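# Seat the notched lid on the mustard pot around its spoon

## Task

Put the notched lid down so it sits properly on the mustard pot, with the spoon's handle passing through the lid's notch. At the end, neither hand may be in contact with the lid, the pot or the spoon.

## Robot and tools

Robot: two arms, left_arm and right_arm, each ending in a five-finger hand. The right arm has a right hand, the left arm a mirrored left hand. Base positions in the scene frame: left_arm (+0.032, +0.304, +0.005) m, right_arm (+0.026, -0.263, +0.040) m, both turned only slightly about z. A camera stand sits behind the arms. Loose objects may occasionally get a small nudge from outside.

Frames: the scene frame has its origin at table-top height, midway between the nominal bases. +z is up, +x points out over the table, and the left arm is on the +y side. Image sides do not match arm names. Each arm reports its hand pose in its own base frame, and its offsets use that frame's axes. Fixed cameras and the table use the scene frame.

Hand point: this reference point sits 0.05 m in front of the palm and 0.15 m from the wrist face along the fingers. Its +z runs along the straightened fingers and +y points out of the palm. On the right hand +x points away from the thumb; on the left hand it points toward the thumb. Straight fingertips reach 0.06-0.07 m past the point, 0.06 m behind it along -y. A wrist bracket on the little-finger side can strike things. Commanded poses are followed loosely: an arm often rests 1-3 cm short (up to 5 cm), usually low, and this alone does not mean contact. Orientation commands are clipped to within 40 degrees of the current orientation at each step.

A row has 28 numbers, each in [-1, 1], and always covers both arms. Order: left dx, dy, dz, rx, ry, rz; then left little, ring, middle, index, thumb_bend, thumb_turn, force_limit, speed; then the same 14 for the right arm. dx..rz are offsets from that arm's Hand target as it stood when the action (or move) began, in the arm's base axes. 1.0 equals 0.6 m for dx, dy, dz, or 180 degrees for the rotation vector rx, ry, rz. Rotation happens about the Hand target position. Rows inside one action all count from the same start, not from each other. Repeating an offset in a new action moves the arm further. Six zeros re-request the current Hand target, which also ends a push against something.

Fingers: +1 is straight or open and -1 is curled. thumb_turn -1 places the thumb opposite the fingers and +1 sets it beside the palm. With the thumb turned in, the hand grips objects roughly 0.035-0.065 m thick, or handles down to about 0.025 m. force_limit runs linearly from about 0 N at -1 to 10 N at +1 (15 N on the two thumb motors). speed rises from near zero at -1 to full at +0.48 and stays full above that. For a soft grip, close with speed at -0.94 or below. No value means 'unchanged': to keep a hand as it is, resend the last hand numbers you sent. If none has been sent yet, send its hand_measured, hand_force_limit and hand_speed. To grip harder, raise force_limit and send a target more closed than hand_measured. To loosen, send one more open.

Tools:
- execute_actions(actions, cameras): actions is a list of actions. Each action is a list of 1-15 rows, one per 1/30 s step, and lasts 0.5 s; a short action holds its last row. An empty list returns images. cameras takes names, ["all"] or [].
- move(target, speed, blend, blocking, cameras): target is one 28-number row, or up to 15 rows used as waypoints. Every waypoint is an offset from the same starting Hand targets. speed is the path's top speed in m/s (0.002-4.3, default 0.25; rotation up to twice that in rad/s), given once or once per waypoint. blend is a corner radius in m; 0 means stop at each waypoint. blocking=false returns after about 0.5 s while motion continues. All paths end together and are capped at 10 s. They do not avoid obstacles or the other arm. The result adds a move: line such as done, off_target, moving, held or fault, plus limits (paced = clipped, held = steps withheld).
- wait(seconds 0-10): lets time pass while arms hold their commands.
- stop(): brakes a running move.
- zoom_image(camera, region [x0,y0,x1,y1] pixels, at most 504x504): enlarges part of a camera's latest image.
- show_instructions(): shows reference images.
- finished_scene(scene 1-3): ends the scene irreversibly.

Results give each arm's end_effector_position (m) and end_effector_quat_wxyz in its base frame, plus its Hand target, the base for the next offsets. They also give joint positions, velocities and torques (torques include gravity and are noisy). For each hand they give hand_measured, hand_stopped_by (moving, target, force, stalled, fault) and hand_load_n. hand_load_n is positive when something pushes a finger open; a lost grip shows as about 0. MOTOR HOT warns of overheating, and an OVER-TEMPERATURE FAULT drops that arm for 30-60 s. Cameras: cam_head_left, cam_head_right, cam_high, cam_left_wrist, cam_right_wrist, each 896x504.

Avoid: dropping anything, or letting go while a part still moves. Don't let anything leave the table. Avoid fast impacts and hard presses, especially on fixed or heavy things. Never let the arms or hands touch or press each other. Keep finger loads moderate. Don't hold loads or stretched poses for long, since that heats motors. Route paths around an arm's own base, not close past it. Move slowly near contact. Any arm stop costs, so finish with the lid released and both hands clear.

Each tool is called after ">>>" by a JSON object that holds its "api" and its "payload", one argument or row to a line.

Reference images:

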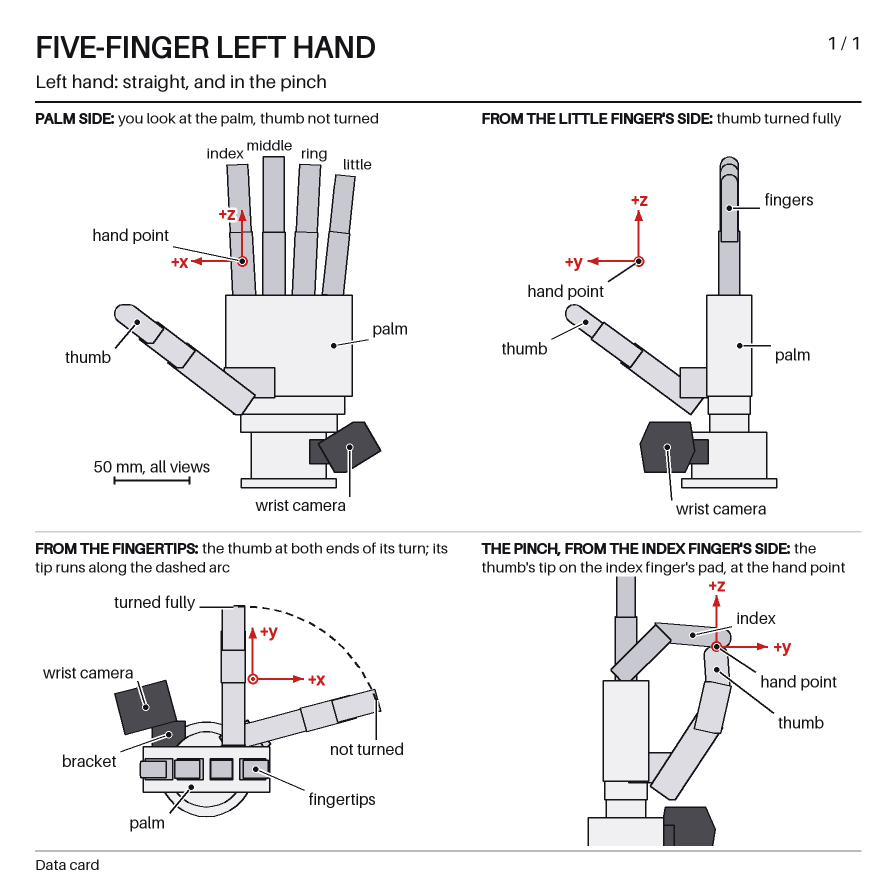

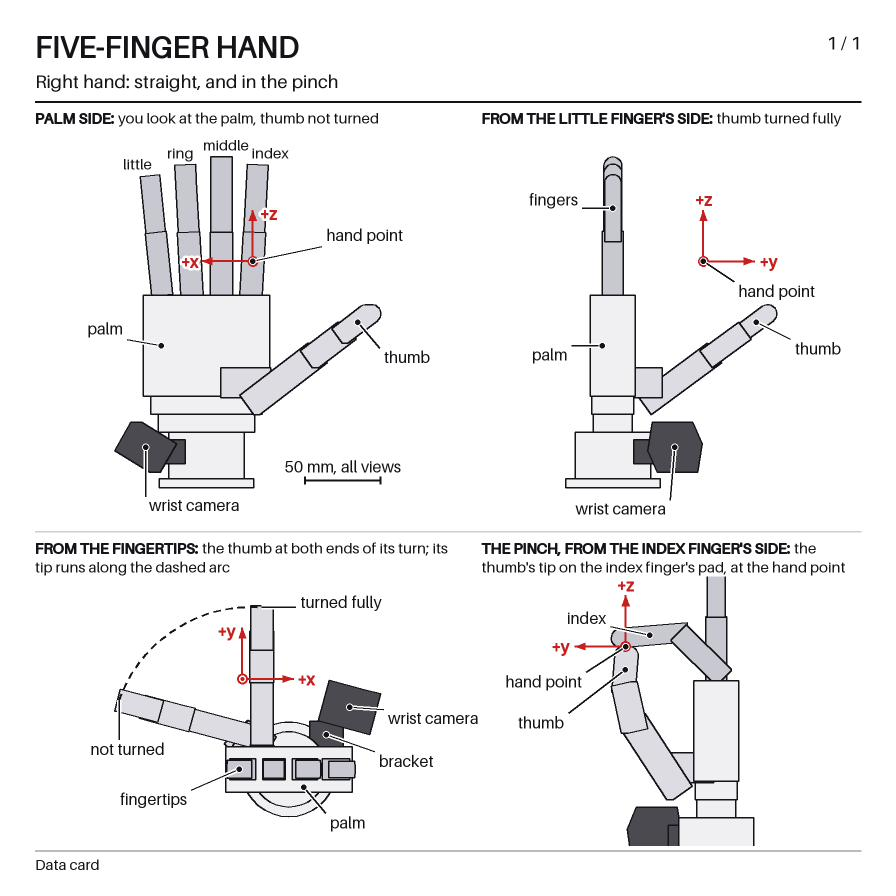

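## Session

>>> {"api": "execute_actions", "payload": {
  "actions": []
}}

Scene clock: 0.00 s.
left_arm: end_effector_position=(+0.4028, +0.2414, +0.2484) hand_measured=(+1.000, +1.000, +1.000, +1.000, +1.000, +1.000) hand_load_n=(+0.0, +0.0, +0.0, +0.0, +0.0, +0.0) hand_stopped_by=(target, target, target, target, target, target) hand_force_limit=0.00 hand_speed=-0.80 end_effector_quat_wxyz=(-0.187, +0.879, +0.405, +0.168) | right_arm: end_effector_position=(-0.0059, +0.2533, +0.1399) hand_measured=(+1.000, +1.000, +1.000, +1.000, +1.000, +1.000) hand_load_n=(+0.0, +0.0, +0.0, +0.0, +0.0, +0.0) hand_stopped_by=(target, target, target, target, target, target) hand_force_limit=0.00 hand_speed=-0.80 end_effector_quat_wxyz=(-0.025, -0.641, +0.764, -0.073)
Joint positions: left_arm=[0.498 1.187 1.128 -1.133 -0.346 -1.869] | right_arm=[1.42 1.014 0.819 -1.511 0.076 1.599]
Joint velocities: within noise
Joint torques (N m): no reading
Heat: left arm: hottest elbow 37 °C; right arm: hottest elbow 35 °C.
Hand target: left_arm +0.4091, +0.2448, +0.2629; -0.188, +0.876, +0.406, +0.182 | right_arm -0.0050, +0.2589, +0.1456; -0.020, -0.641, +0.764, -0.068
camera_calibration:
cam_left_wrist: T_world_to_cam=[[-0.595249, 0.736594, 0.321105, -0.0224049], [0.633047, 0.183756, 0.751987, -0.481817], [0.494905, 0.650894, -0.575679, -0.104072], [0, 0, 0, 1]] pos_world=[0.343182, 0.17278, 0.309602]
cam_right_wrist: T_world_to_cam=[[-0.992196, -0.124496, -0.00698168, 0.0220805], [-0.119721, 0.935502, 0.332419, -0.278965], [-0.0348532, 0.33066, -0.943106, 0.160468], [0, 0, 0, 1]] pos_world=[-0.00589695, 0.210661, 0.244226]

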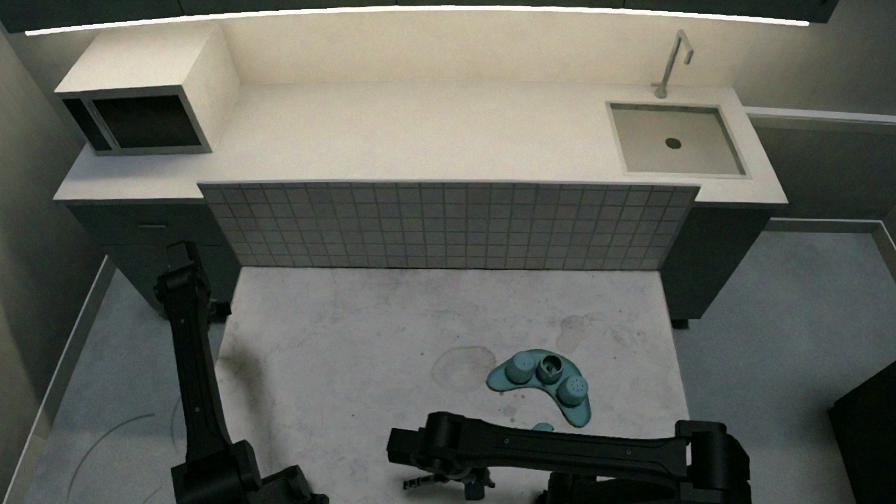

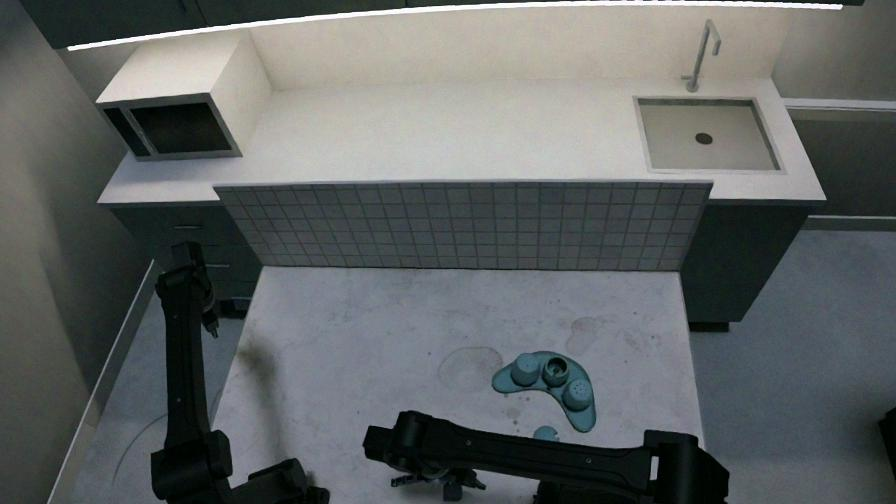

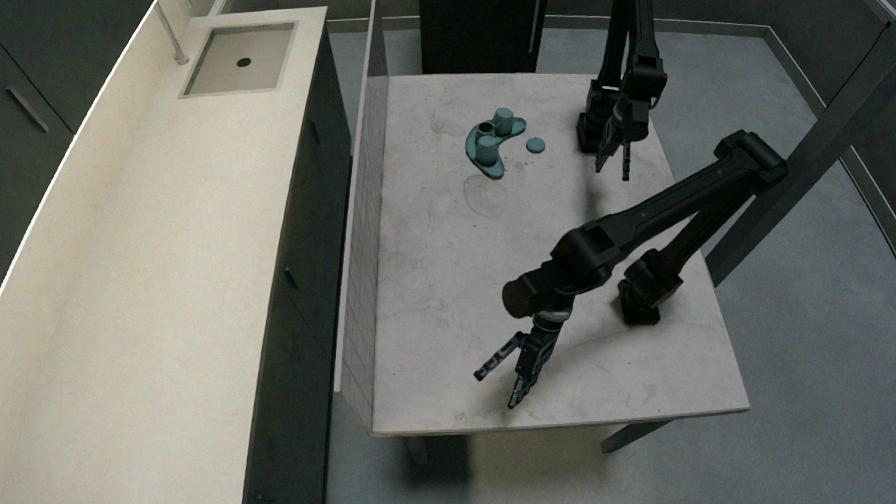

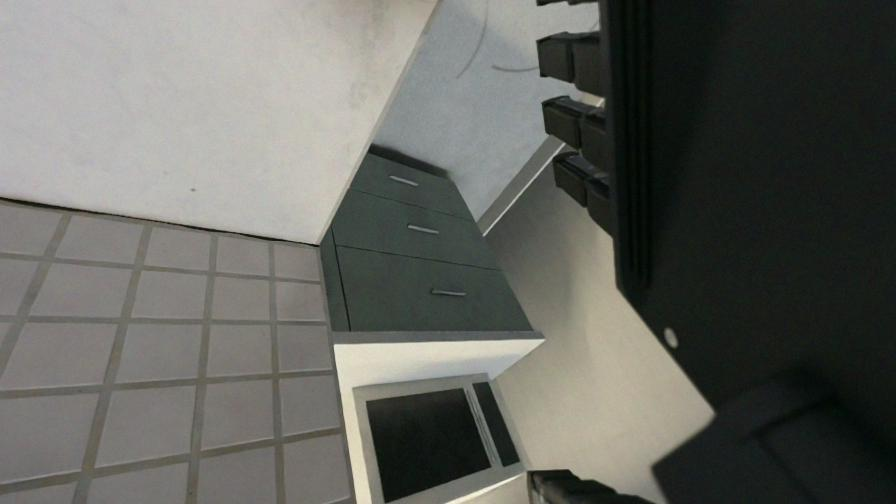

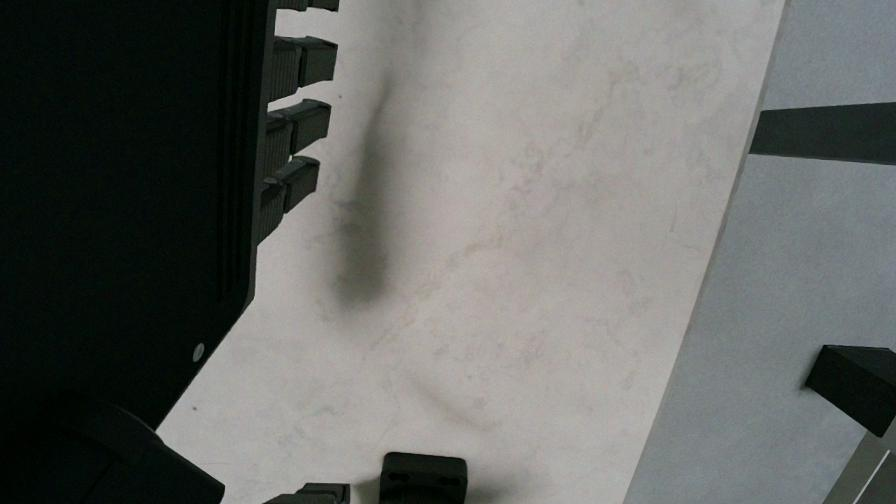

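>>> {"api": "zoom_image", "payload": {
  "camera": "cam_high",
  "region": [450, 90, 560, 200]
}}

>>> {"api": "zoom_image", "payload": {
  "camera": "cam_head_left",
  "region": [480, 330, 610, 450]
}}

>>> {"api": "zoom_image", "payload": {
  "camera": "cam_head_right",
  "region": [480, 335, 610, 455]
}}

Scaled by 4.582 from the camera's 896x504 image, which has a finer 1280x720 frame.

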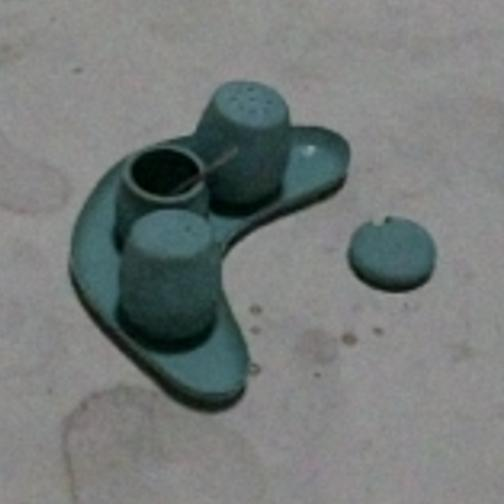

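Scaled by 3.877 from the camera's 896x504 image, which has a finer 1280x720 frame.

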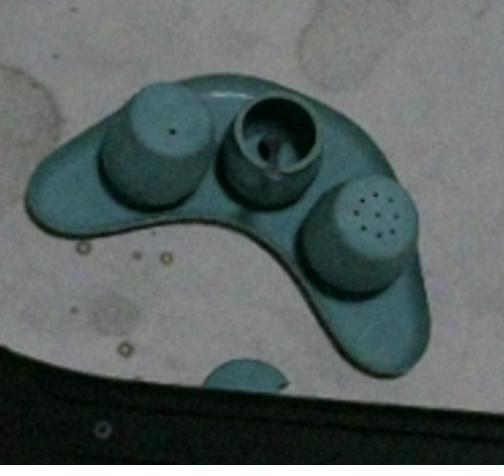

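Scaled by 3.877 from the camera's 896x504 image, which has a finer 1280x720 frame.

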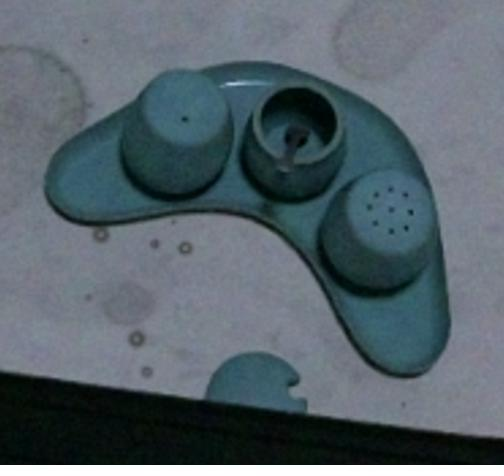

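>>> {"api": "move", "payload": {
  "target": [
    [-0.024,-0.2,0.06,-0.1,0.09,0.18,-1,-1,0.4,0.4,1,-1,-0.3,0,0.425,-0.098,0.257,0,0,0,1,1,1,1,1,1,0,-0.8],
    [-0.036,-0.45,0.06,-0.2,0.18,0.36,-1,-1,0.4,0.4,1,-1,-0.3,0,0.558,-0.465,0.257,0,0,0,1,1,1,1,1,1,0,-0.8],
    [-0.048,-0.658,0.06,-0.2829,0.2602,0.5195,-1,-1,0.4,0.4,1,-1,-0.3,0,0.342,-0.898,0.224,0,0,0,1,1,1,1,1,1,0,-0.8]
  ],
  "speed": 0.35,
  "blend": [0.04,0.04,0],
  "cameras": ["all"]
}}

Scene clock: 175.93 s.
left_arm: end_effector_position=(+0.3792, -0.1532, +0.3084) hand_measured=(-1.000, -1.000, +0.400, +0.400, +1.000, -1.000) hand_load_n=(+0.0, +0.0, +0.0, +0.0, +0.0, +0.0) hand_stopped_by=(target, target, target, target, target, target) hand_force_limit=-0.30 hand_speed=0.00 end_effector_quat_wxyz=(+0.598, +0.648, +0.371, -0.292) | right_arm: end_effector_position=(+0.1947, -0.2675, +0.2713) hand_measured=(+1.000, +1.000, +1.000, +1.000, +1.000, +1.000) hand_load_n=(+0.0, +0.0, +0.0, +0.0, +0.0, +0.0) hand_stopped_by=(target, target, target, target, target, target) hand_force_limit=0.00 hand_speed=-0.80 end_effector_quat_wxyz=(-0.021, -0.643, +0.764, -0.052)
Joint positions: left_arm=[0.121 1.265 0.936 -1.695 1.443 -2.089] | right_arm=[-0.87 1.302 1.382 -1.546 0.041 -0.701]
Joint torques (N m): left_arm=[0.5 -5.71 6.42 -0.2 0.83 -0.11] | right_arm=[-1.08 -6.12 10.88 0.68 0.02 0.04]
Heat: left arm: hottest elbow 50 °C; right arm: hottest elbow 40 °C.
Hand target: left_arm +0.3804, -0.1500, +0.2989; +0.381, +0.571, +0.604, -0.405 | right_arm +0.2001, -0.2800, +0.2801; -0.020, -0.641, +0.764, -0.068
Off the commanded pose: left_arm 0.010 m, 102 deg; orientation clipped | right_arm 0.016 m, 2 deg.
joint sent to its limit (left arm) — joint 4 (wrist pitch), lower limit; joint 6 (wrist roll), lower limit. The joint targets are off in orientation, not in position.
move: off_target (left_arm, right_arm); limits=paced
camera_calibration:
cam_left_wrist: T_world_to_cam=[[-0.662365, 0.067835, -0.746104, 0.486986], [0.632321, 0.584733, -0.50819, 0.010809], [0.401798, -0.808385, -0.430201, -0.0340296], [0, 0, 0, 1]] pos_world=[0.329401, -0.0668641, 0.354195]
cam_right_wrist: T_world_to_cam=[[-0.991857, -0.127113, 0.00792588, 0.152329], [-0.115174, 0.921783, 0.370205, 0.173772], [-0.0543636, 0.366277, -0.928916, 0.473006], [0, 0, 0, 1]] pos_world=[0.196817, -0.314068, 0.373845]

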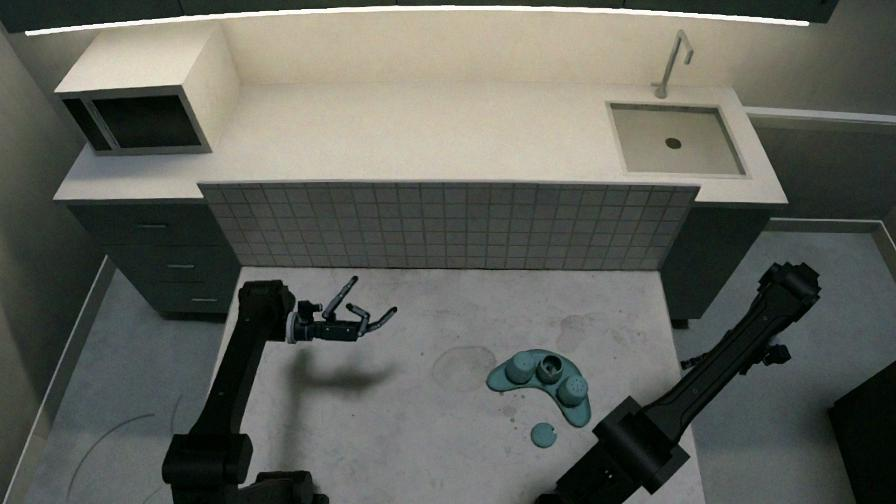

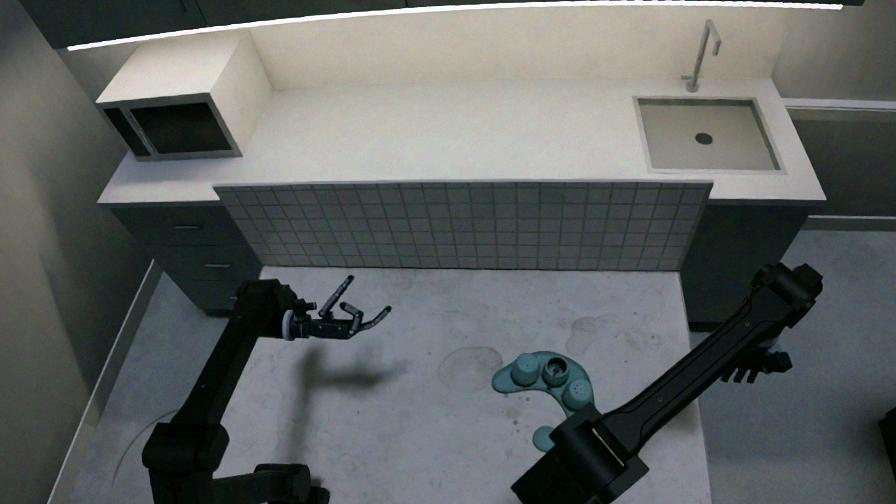

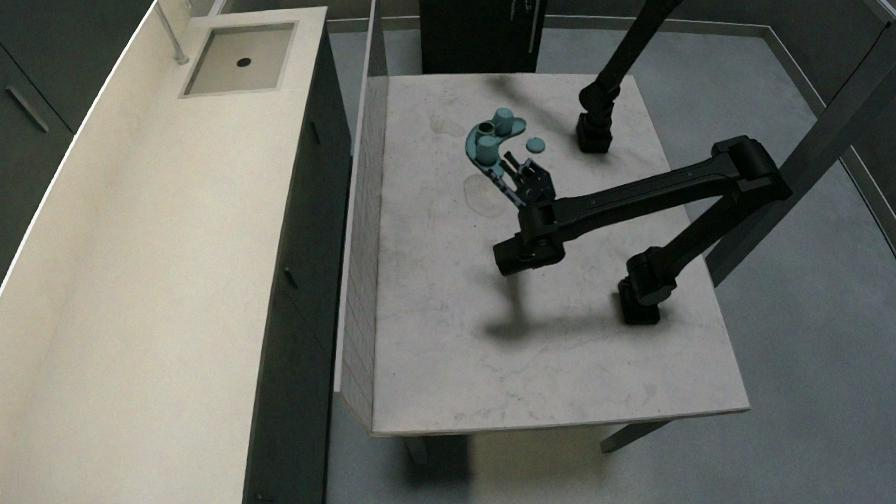

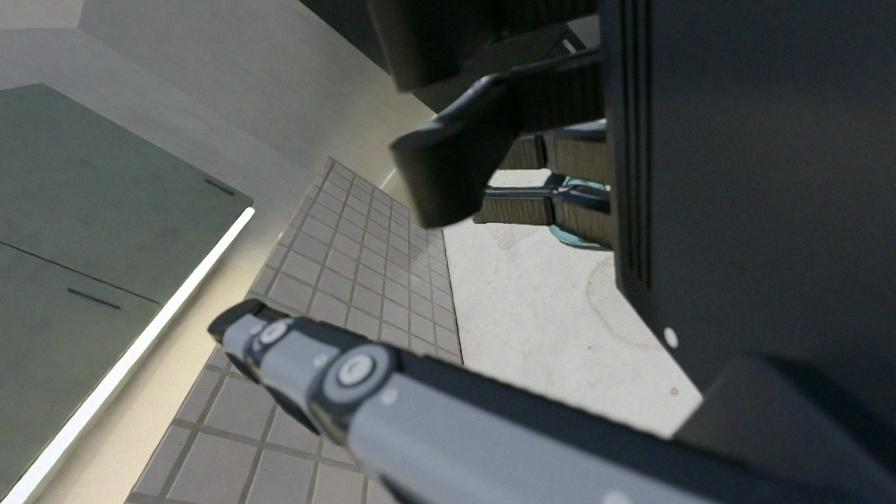

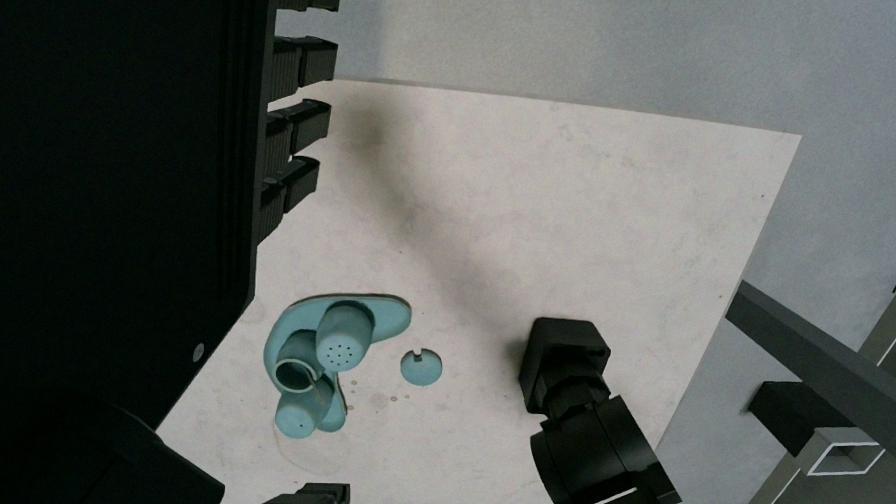

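>>> {"api": "move", "payload": {
  "target": [
    [0,0,0.05,0.5202,-0.1359,-0.229,-1,-1,0.4,0.4,1,-1,-0.3,0,0,0,0,0,0,0,1,1,1,1,1,1,0,-0.8],
    [0,0,0.05,-0.2856,0.3181,0.6615,-1,-1,0.4,0.4,1,-1,-0.3,0,0,0,0,0,0,0,1,1,1,1,1,1,0,-0.8]
  ],
  "speed": 0.5,
  "cameras": ["cam_head_left","cam_left_wrist"]
}}

Scene clock: 213.77 s.
left_arm: end_effector_position=(+0.3809, -0.1519, +0.3266) hand_measured=(-1.000, -1.000, +0.400, +0.400, +1.000, -1.000) hand_load_n=(+0.0, +0.0, +0.0, +0.0, +0.0, +0.0) hand_stopped_by=(target, target, target, target, target, target) hand_force_limit=-0.30 hand_speed=0.00 end_effector_quat_wxyz=(+0.407, -0.582, +0.658, -0.249) | right_arm: end_effector_position=(+0.1947, -0.2675, +0.2713) hand_measured=(+1.000, +1.000, +1.000, +1.000, +1.000, +1.000) hand_load_n=(+0.0, +0.0, +0.0, +0.0, +0.0, +0.5) hand_stopped_by=(target, target, target, target, target, target) hand_force_limit=0.00 hand_speed=-0.80 end_effector_quat_wxyz=(-0.021, -0.643, +0.764, -0.052)
Joint positions: left_arm=[-0.567 0.982 1.124 -0.864 -0.603 -0.165] | right_arm=[-0.87 1.302 1.382 -1.546 0.041 -0.701]
Joint torques (N m): left_arm=[0.03 -6.3 8.38 2.61 -0.14 0.17] | right_arm=[-1.14 -6.01 11.02 0.44 0.03 0.06]
Heat: left arm: hottest elbow 47 °C; right arm: hottest elbow 43 °C.
Hand target: left_arm +0.3803, -0.1501, +0.3288; +0.411, -0.577, +0.657, -0.256 | right_arm +0.2001, -0.2800, +0.2801; -0.020, -0.641, +0.764, -0.068
Off the commanded pose: left_arm 0.003 m, 1 deg | right_arm 0.016 m, 2 deg.
move: off_target (right_arm); limits=paced
camera_calibration:
cam_left_wrist: T_world_to_cam=[[0.527133, -0.442505, 0.725479, -0.509613], [-0.521514, -0.842503, -0.134952, 0.118993], [0.670935, -0.30721, -0.674884, 0.0276427], [0, 0, 0, 1]] pos_world=[0.312144, -0.116762, 0.404427]
Images, in order (width x height): cam_head_left 896x504, cam_left_wrist 896x504.

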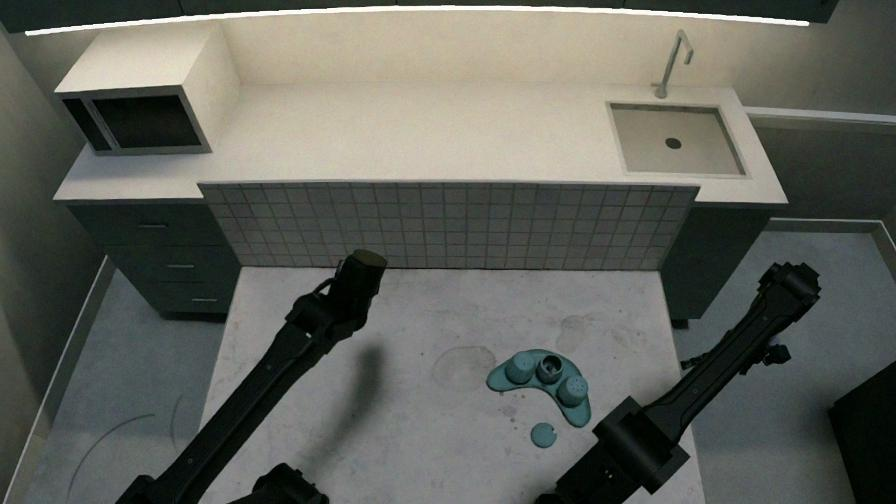

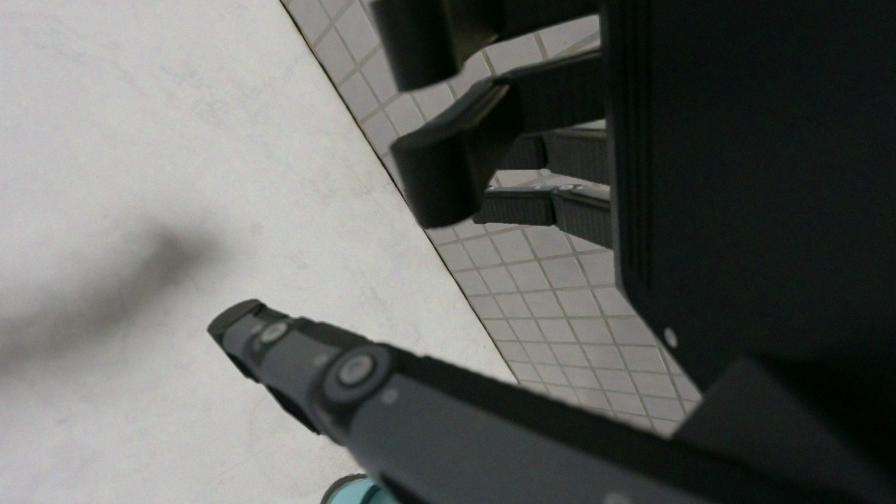

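>>> {"api": "zoom_image", "payload": {
  "camera": "cam_head_left",
  "region": [510, 400, 580, 470]
}}

Scaled by 7.200 from the camera's 896x504 image, which has a finer 1280x720 frame.

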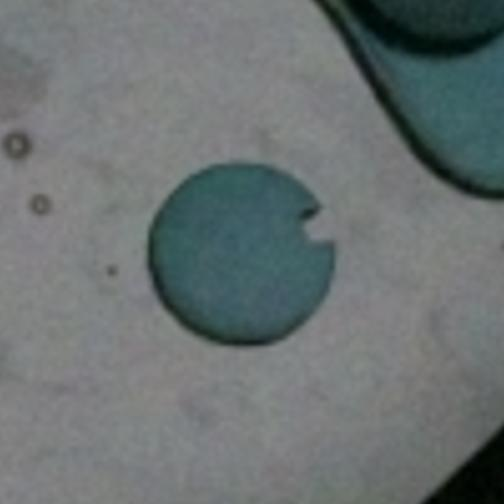

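>>> {"api": "move", "payload": {
  "target": [-0.295,-0.642,-0.283,0,0,-0.694,-1,-1,0.4,0.4,1,-1,-0.3,0,0,0,0,0,0,0,1,1,1,1,1,1,0,-0.8],
  "speed": 0.35,
  "cameras": ["cam_head_left","cam_left_wrist","cam_high"]
}}

Scene clock: 234.83 s.
left_arm: end_effector_position=(+0.1953, -0.5157, +0.1425) hand_measured=(-1.000, -1.000, +0.400, +0.400, +1.000, -1.000) hand_load_n=(-0.5, +0.0, +0.0, +0.0, +0.0, +0.0) hand_stopped_by=(target, target, target, target, target, target) hand_force_limit=-0.30 hand_speed=0.00 end_effector_quat_wxyz=(-0.048, +0.301, +0.826, -0.474) | right_arm: end_effector_position=(+0.1947, -0.2675, +0.2713) hand_measured=(+1.000, +1.000, +1.000, +1.000, +1.000, +1.000) hand_load_n=(+0.0, +0.0, +0.0, -0.5, +0.0, +0.0) hand_stopped_by=(target, target, target, target, target, target) hand_force_limit=0.00 hand_speed=-0.80 end_effector_quat_wxyz=(-0.021, -0.643, +0.764, -0.052)
Joint positions: left_arm=[-0.996 1.565 1.168 -0.5 0.799 0.982] | right_arm=[-0.87 1.302 1.382 -1.546 0.041 -0.701]
Joint torques (N m): left_arm=[-0.79 -10.81 13.45 1.21 0.61 0.24] | right_arm=[-0.44 -6.36 11.32 0.62 -0.01 0.09]
Heat: left arm: hottest elbow 46 °C; right arm: hottest elbow 44 °C.
Hand target: left_arm +0.2035, -0.5353, +0.1592; -0.036, +0.316, +0.816, -0.483 | right_arm +0.2001, -0.2800, +0.2801; -0.020, -0.641, +0.764, -0.068
Off the commanded pose: left_arm 0.027 m, 3 deg | right_arm 0.016 m, 2 deg.
move: off_target (left_arm, right_arm)
camera_calibration:
cam_left_wrist: T_world_to_cam=[[-0.635924, -0.198963, 0.745664, -0.089261], [-0.405776, 0.908064, -0.103762, 0.566654], [-0.656465, -0.368556, -0.658194, 0.14134], [0, 0, 0, 1]] pos_world=[0.265956, -0.480226, 0.218385]
Images, in order (width x height): cam_head_left 896x504, cam_high 896x504, cam_left_wrist 896x504.

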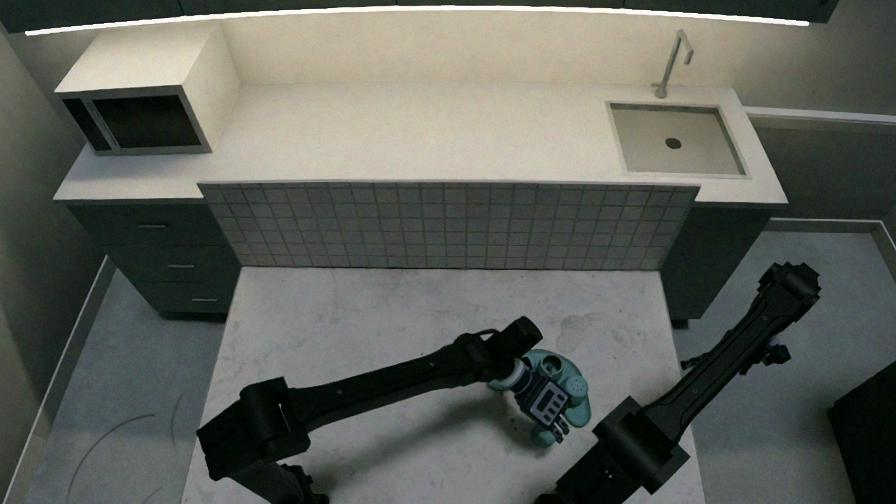

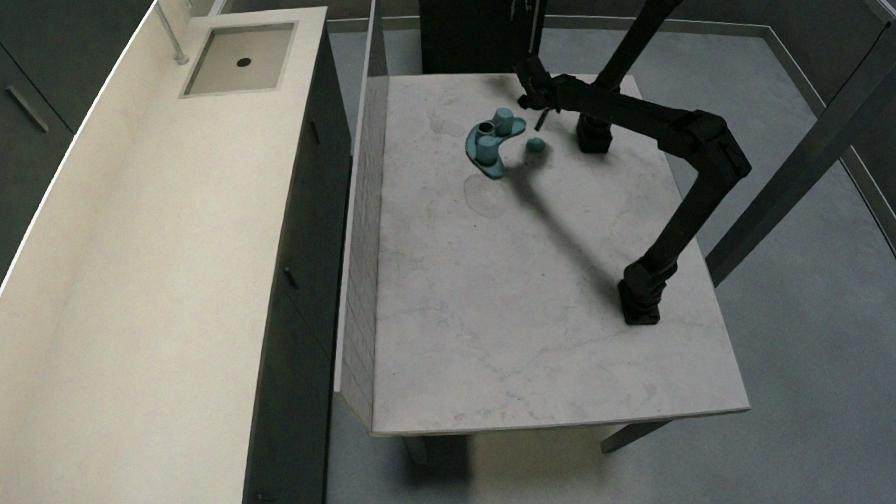

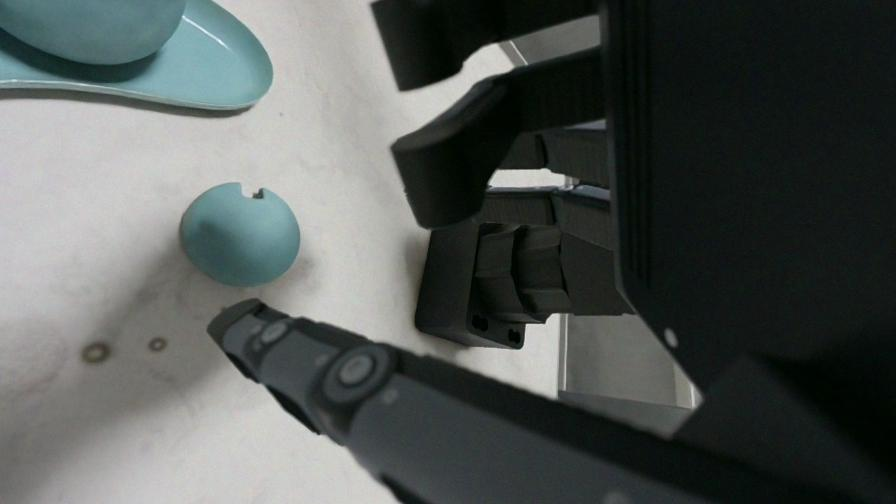

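>>> {"api": "move", "payload": {
  "target": [0.0,0.0,-0.16,0,0,0,-1,-1,0.4,0.4,1,-1,-0.3,0,0,0,0,0,0,0,1,1,1,1,1,1,0,-0.8],
  "speed": 0.15,
  "cameras": ["cam_left_wrist"]
}}

Scene clock: 245.67 s.
left_arm: end_effector_position=(+0.2066, -0.5328, +0.0709) hand_measured=(-1.000, -1.000, +0.400, +0.400, +1.000, -1.000) hand_load_n=(+0.0, +0.0, +0.0, +0.0, +0.0, +0.5) hand_stopped_by=(target, target, target, target, target, target) hand_force_limit=-0.30 hand_speed=0.00 end_effector_quat_wxyz=(-0.036, +0.308, +0.819, -0.482) | right_arm: end_effector_position=(+0.1947, -0.2675, +0.2713) hand_measured=(+1.000, +1.000, +1.000, +1.000, +1.000, +1.000) hand_load_n=(+0.0, +0.0, +0.0, +0.0, +0.0, +0.0) hand_stopped_by=(target, target, target, target, target, target) hand_force_limit=0.00 hand_speed=-0.80 end_effector_quat_wxyz=(-0.021, -0.643, +0.764, -0.052)
Joint positions: left_arm=[-0.996 1.693 1.107 -0.283 0.799 0.987] | right_arm=[-0.87 1.302 1.382 -1.546 0.041 -0.701]
Joint torques (N m): left_arm=[-0.73 -12.22 7.32 2.4 0.56 0.17] | right_arm=[-1.03 -6.12 11.18 0.68 0.05 0.06]
Heat: left arm: hottest elbow 48 °C; right arm: hottest elbow 44 °C.
Hand target: left_arm +0.2035, -0.5353, +0.0631; -0.036, +0.316, +0.816, -0.483 | right_arm +0.2001, -0.2800, +0.2801; -0.020, -0.641, +0.764, -0.068
Off the commanded pose: left_arm 0.009 m, 1 deg | right_arm 0.016 m, 2 deg.
move: off_target (right_arm)
camera_calibration:
cam_left_wrist: T_world_to_cam=[[-0.65117, -0.177155, 0.737966, -0.0167751], [-0.400554, 0.906137, -0.135917, 0.579521], [-0.644619, -0.3841, -0.661009, 0.0847842], [0, 0, 0, 1]] pos_world=[0.275859, -0.495531, 0.147189]
Images, in order (width x height): cam_left_wrist 896x504.

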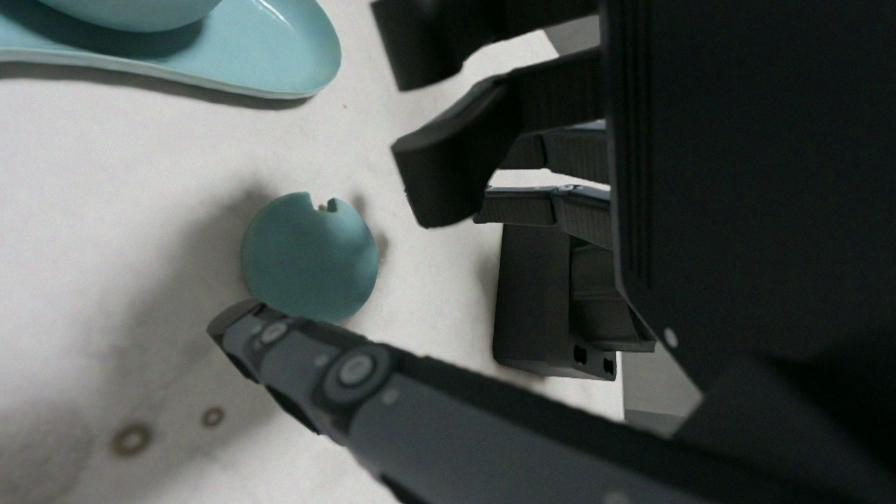

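>>> {"api": "move", "payload": {
  "target": [
    [-0.0023,-0.0072,-0.06,0,0,0,-1,-1,0.4,0.4,1,-1,-0.3,0,0,0,0,0,0,0,1,1,1,1,1,1,0,-0.8],
    [-0.0023,-0.0072,-0.1,0,0,0,-1,-1,0.4,0.4,1,-1,-0.3,0,0,0,0,0,0,0,1,1,1,1,1,1,0,-0.8]
  ],
  "speed": [0.12,0.05],
  "cameras": ["cam_left_wrist"]
}}

Scene clock: 259.13 s.
left_arm: end_effector_position=(+0.2085, -0.5399, +0.0176) hand_measured=(-1.000, -1.000, +0.400, +0.400, +1.000, -1.000) hand_load_n=(+0.0, +0.0, +0.0, +0.0, +0.0, +0.5) hand_stopped_by=(target, target, target, target, target, target) hand_force_limit=-0.30 hand_speed=0.00 end_effector_quat_wxyz=(-0.031, +0.312, +0.815, -0.487) | right_arm: end_effector_position=(+0.1947, -0.2675, +0.2713) hand_measured=(+1.000, +1.000, +1.000, +1.000, +1.000, +1.000) hand_load_n=(+0.0, +0.0, +0.0, +0.0, +0.0, +0.0) hand_stopped_by=(target, target, target, target, target, target) hand_force_limit=0.00 hand_speed=-0.80 end_effector_quat_wxyz=(-0.021, -0.643, +0.764, -0.052)
Joint positions: left_arm=[-0.999 1.792 1.067 -0.125 0.8 0.987] | right_arm=[-0.87 1.302 1.382 -1.546 0.041 -0.701]
Joint torques (N m): left_arm=[-0.97 -11.58 6.39 2.39 0.37 0.09] | right_arm=[-0.85 -6.18 11.11 0.62 0.05 0.05]
Heat: left arm: hottest elbow 46 °C; right arm: hottest elbow 44 °C.
Hand target: left_arm +0.2021, -0.5395, +0.0030; -0.036, +0.316, +0.816, -0.483 | right_arm +0.2001, -0.2800, +0.2801; -0.020, -0.641, +0.764, -0.068
Off the commanded pose: left_arm 0.016 m, 1 deg | right_arm 0.016 m, 2 deg.
move: off_target (left_arm, right_arm)
camera_calibration:
cam_left_wrist: T_world_to_cam=[[-0.658881, -0.162799, 0.734419, 0.0319876], [-0.395309, 0.905562, -0.153913, 0.578269], [-0.640005, -0.391733, -0.661014, 0.042944], [0, 0, 0, 1]] pos_world=[0.277155, -0.501628, 0.0938976]
Images, in order (width x height): cam_left_wrist 896x504.

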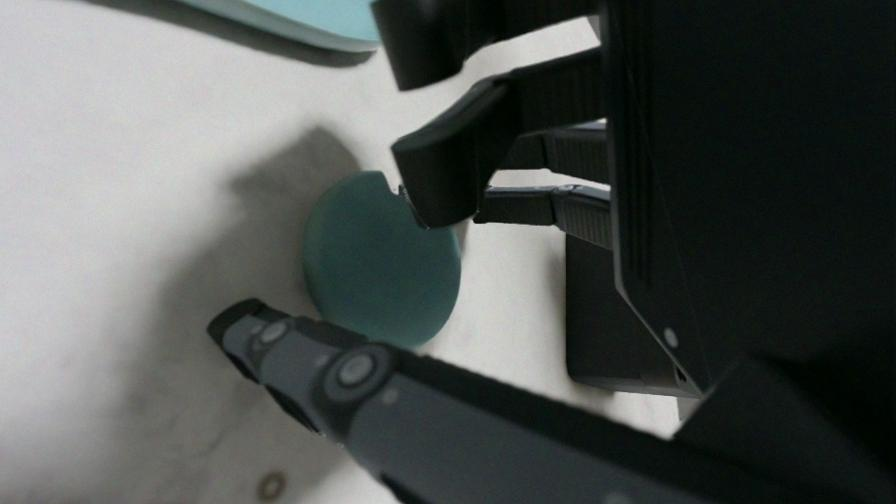

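>>> {"api": "move", "payload": {
  "target": [0.0132,-0.0108,0.035,0,0,0,-1,-1,0.4,0.4,1,-1,-0.3,0,0,0,0,0,0,0,1,1,1,1,1,1,0,-0.8],
  "speed": 0.06,
  "cameras": ["cam_left_wrist"]
}}

Scene clock: 282.20 s.
left_arm: end_effector_position=(+0.2066, -0.5367, +0.0162) hand_measured=(-1.000, -1.000, +0.400, +0.400, +1.000, -1.000) hand_load_n=(+0.0, +0.0, +0.0, +0.5, -1.0, -2.0) hand_stopped_by=(target, target, target, target, target, target) hand_force_limit=-0.30 hand_speed=0.00 end_effector_quat_wxyz=(-0.038, +0.311, +0.818, -0.481) | right_arm: end_effector_position=(+0.1947, -0.2675, +0.2713) hand_measured=(+1.000, +1.000, +1.000, +1.000, +1.000, +1.000) hand_load_n=(+0.0, +0.0, +0.0, +0.0, +0.0, +0.0) hand_stopped_by=(target, target, target, target, target, target) hand_force_limit=0.00 hand_speed=-0.80 end_effector_quat_wxyz=(-0.021, -0.643, +0.764, -0.052)
Joint positions: left_arm=[-0.999 1.792 1.072 -0.152 0.801 0.993] | right_arm=[-0.87 1.302 1.382 -1.546 0.041 -0.701]
Joint torques (N m): left_arm=[-0.5 -13.39 9.72 0.98 0.51 0.1] | right_arm=[-0.79 -6.71 11.06 0.53 0 0.07]
Heat: left arm: hottest elbow 45 °C; right arm: hottest elbow 44 °C.
Hand target: left_arm +0.2100, -0.5460, +0.0240; -0.036, +0.316, +0.816, -0.483 | right_arm +0.2001, -0.2800, +0.2801; -0.020, -0.641, +0.764, -0.068
Off the commanded pose: left_arm 0.013 m, 1 deg | right_arm 0.016 m, 2 deg.
move: off_target (left_arm, right_arm)
camera_calibration:
cam_left_wrist: T_world_to_cam=[[-0.653227, -0.173365, 0.737048, 0.0253231], [-0.393493, 0.909385, -0.134843, 0.57582], [-0.646883, -0.378106, -0.662252, 0.0508907], [0, 0, 0, 1]] pos_world=[0.276044, -0.50001, 0.0926832]
Images, in order (width x height): cam_left_wrist 896x504.

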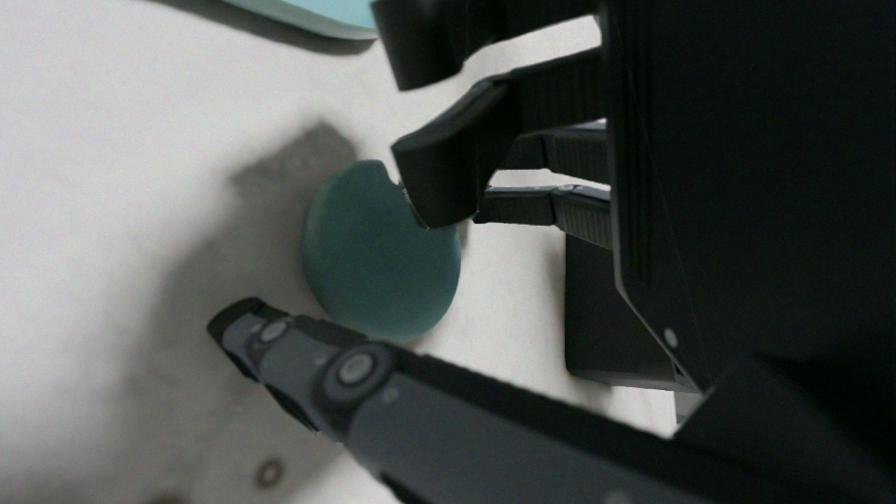

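>>> {"api": "move", "payload": {
  "target": [
    [0,0,0.002,0,0,0,-1,-1,0.15,0.15,1,-1,-0.3,-0.6,0,0,0,0,0,0,1,1,1,1,1,1,0,-0.8],
    [0,0,0.002,0,0,0,-1,-1,0.15,0.15,0.6,-1,-0.45,-0.9,0,0,0,0,0,0,1,1,1,1,1,1,0,-0.8]
  ],
  "speed": 0.06,
  "cameras": ["cam_left_wrist"]
}}

Scene clock: 290.50 s.
left_arm: end_effector_position=(+0.2057, -0.5351, +0.0154) hand_measured=(-1.000, -1.000, +0.150, +0.150, +0.798, -1.000) hand_load_n=(+0.0, +0.0, +3.0, +0.0, +4.0, +0.0) hand_stopped_by=(target, target, target, target, force, target) hand_force_limit=-0.45 hand_speed=-0.90 end_effector_quat_wxyz=(-0.041, +0.311, +0.820, -0.479) | right_arm: end_effector_position=(+0.1947, -0.2675, +0.2713) hand_measured=(+1.000, +1.000, +1.000, +1.000, +1.000, +1.000) hand_load_n=(+0.0, +0.0, +0.0, +0.0, +0.0, +0.0) hand_stopped_by=(target, target, target, target, target, target) hand_force_limit=0.00 hand_speed=-0.80 end_effector_quat_wxyz=(-0.021, -0.643, +0.764, -0.052)
Joint positions: left_arm=[-0.999 1.792 1.072 -0.162 0.801 0.996] | right_arm=[-0.87 1.302 1.382 -1.546 0.041 -0.701]
Joint torques (N m): left_arm=[-0.56 -13.51 9.76 1.09 0.5 0.06] | right_arm=[-0.32 -6.07 11.17 0.59 0.04 0.02]
Heat: left arm: hottest elbow 46 °C; right arm: hottest elbow 45 °C.
Hand target: left_arm +0.2101, -0.5461, +0.0253; -0.036, +0.316, +0.816, -0.483 | right_arm +0.2001, -0.2800, +0.2801; -0.020, -0.641, +0.764, -0.068
Off the commanded pose: left_arm 0.015 m, 1 deg | right_arm 0.016 m, 2 deg.
move: off_target (left_arm, right_arm); target 2's new numbers were sent with left_arm's hand 0.013 m and 1 deg from that target
camera_calibration:
cam_left_wrist: T_world_to_cam=[[-0.651288, -0.17714, 0.737866, 0.0231854], [-0.392224, 0.910991, -0.1275, 0.574425], [-0.649603, -0.372448, -0.662796, 0.053932], [0, 0, 0, 1]] pos_world=[0.275438, -0.499102, 0.0918772]
Images, in order (width x height): cam_left_wrist 896x504.

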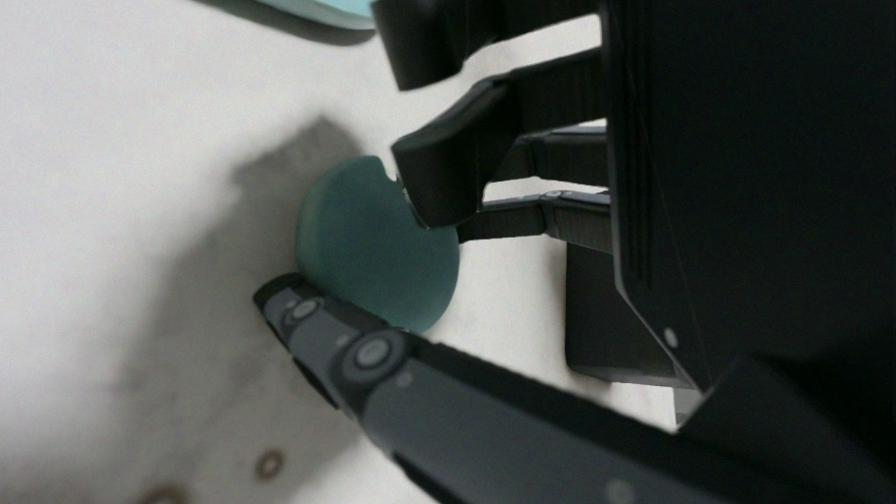

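>>> {"api": "move", "payload": {
  "target": [0,0,0.05,0,0,0,-1,-1,0.15,0.15,0.6,-1,-0.45,-0.9,0,0,0,0,0,0,1,1,1,1,1,1,0,-0.8],
  "speed": 0.03,
  "cameras": ["cam_left_wrist"]
}}

Scene clock: 297.90 s.
left_arm: end_effector_position=(+0.1977, -0.5229, +0.0221) hand_measured=(-1.000, -1.000, +0.150, +0.150, +0.798, -1.000) hand_load_n=(+0.0, +0.0, +3.0, +0.0, +3.5, +0.5) hand_stopped_by=(target, target, target, target, force, target) hand_force_limit=-0.45 hand_speed=-0.90 end_effector_quat_wxyz=(-0.059, +0.304, +0.829, -0.465) | right_arm: end_effector_position=(+0.1947, -0.2675, +0.2713) hand_measured=(+1.000, +1.000, +1.000, +1.000, +1.000, +1.000) hand_load_n=(-0.5, +0.0, +0.0, +0.0, +0.0, +0.0) hand_stopped_by=(target, target, target, target, target, target) hand_force_limit=0.00 hand_speed=-0.80 end_effector_quat_wxyz=(-0.021, -0.643, +0.764, -0.052)
Joint positions: left_arm=[-0.999 1.765 1.072 -0.242 0.802 0.996] | right_arm=[-0.87 1.302 1.382 -1.546 0.041 -0.701]
Joint torques (N m): left_arm=[-0.5 -14.92 11.64 1.29 0.51 0.05] | right_arm=[-0.73 -5.48 10.93 0.62 -0.02 0.09]
Heat: left arm: hottest elbow 46 °C; right arm: hottest elbow 45 °C.
Hand target: left_arm +0.2101, -0.5462, +0.0554; -0.036, +0.316, +0.816, -0.483 | right_arm +0.2001, -0.2800, +0.2801; -0.020, -0.641, +0.764, -0.068
Off the commanded pose: left_arm 0.042 m, 4 deg | right_arm 0.016 m, 2 deg.
move: off_target (left_arm, right_arm)
camera_calibration:
cam_left_wrist: T_world_to_cam=[[-0.629824, -0.209547, 0.747939, -0.00626664], [-0.394805, 0.915622, -0.0759318, 0.562803], [-0.668918, -0.343114, -0.65941, 0.0767975], [0, 0, 0, 1]] pos_world=[0.269622, -0.490277, 0.0980627]
Images, in order (width x height): cam_left_wrist 896x504.

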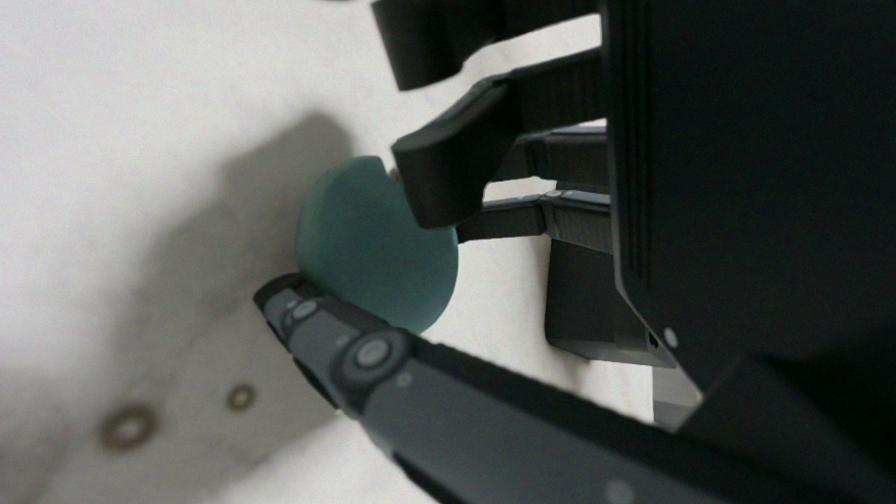

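>>> {"api": "move", "payload": {
  "target": [0,0,0.15,0,0,0,-1,-1,0.15,0.15,0.6,-1,-0.45,-0.9,0,0,0,0,0,0,1,1,1,1,1,1,0,-0.8],
  "speed": 0.06,
  "cameras": ["cam_left_wrist"]
}}

Scene clock: 321.60 s.
left_arm: end_effector_position=(+0.1995, -0.5258, +0.1082) hand_measured=(-1.000, -1.000, +0.150, +0.150, +0.798, -1.000) hand_load_n=(+0.0, +0.0, +3.0, +0.0, +3.5, +0.5) hand_stopped_by=(target, target, target, target, force, target) hand_force_limit=-0.45 hand_speed=-0.90 end_effector_quat_wxyz=(-0.061, +0.303, +0.830, -0.464) | right_arm: end_effector_position=(+0.1947, -0.2675, +0.2713) hand_measured=(+1.000, +1.000, +1.000, +1.000, +1.000, +1.000) hand_load_n=(+0.0, +0.0, +0.0, +0.0, +0.0, +0.0) hand_stopped_by=(target, target, target, target, target, target) hand_force_limit=0.00 hand_speed=-0.80 end_effector_quat_wxyz=(-0.021, -0.643, +0.764, -0.052)
Joint positions: left_arm=[-0.999 1.647 1.181 -0.472 0.802 0.996] | right_arm=[-0.87 1.302 1.382 -1.546 0.041 -0.701]
Joint torques (N m): left_arm=[-0.5 -14.56 13.22 1.18 0.51 0.05] | right_arm=[-0.32 -5.66 11.11 0.55 0.03 0.04]
Heat: left arm: hottest elbow 50 °C; right arm: hottest elbow 45 °C.
Hand target: left_arm +0.2101, -0.5461, +0.1454; -0.036, +0.316, +0.816, -0.483 | right_arm +0.2001, -0.2800, +0.2801; -0.020, -0.641, +0.764, -0.068
Off the commanded pose: left_arm 0.044 m, 4 deg | right_arm 0.016 m, 2 deg.
move: off_target (left_arm, right_arm)
camera_calibration:
cam_left_wrist: T_world_to_cam=[[-0.628453, -0.21168, 0.748491, -0.0715052], [-0.394882, 0.915864, -0.0725388, 0.572474], [-0.67016, -0.341152, -0.659166, 0.13504], [0, 0, 0, 1]] pos_world=[0.271621, -0.493375, 0.184062]
Images, in order (width x height): cam_left_wrist 896x504.

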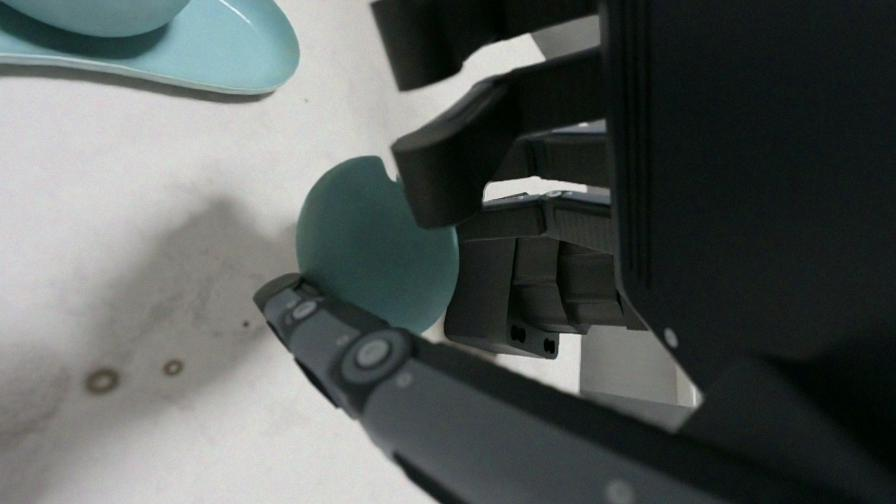

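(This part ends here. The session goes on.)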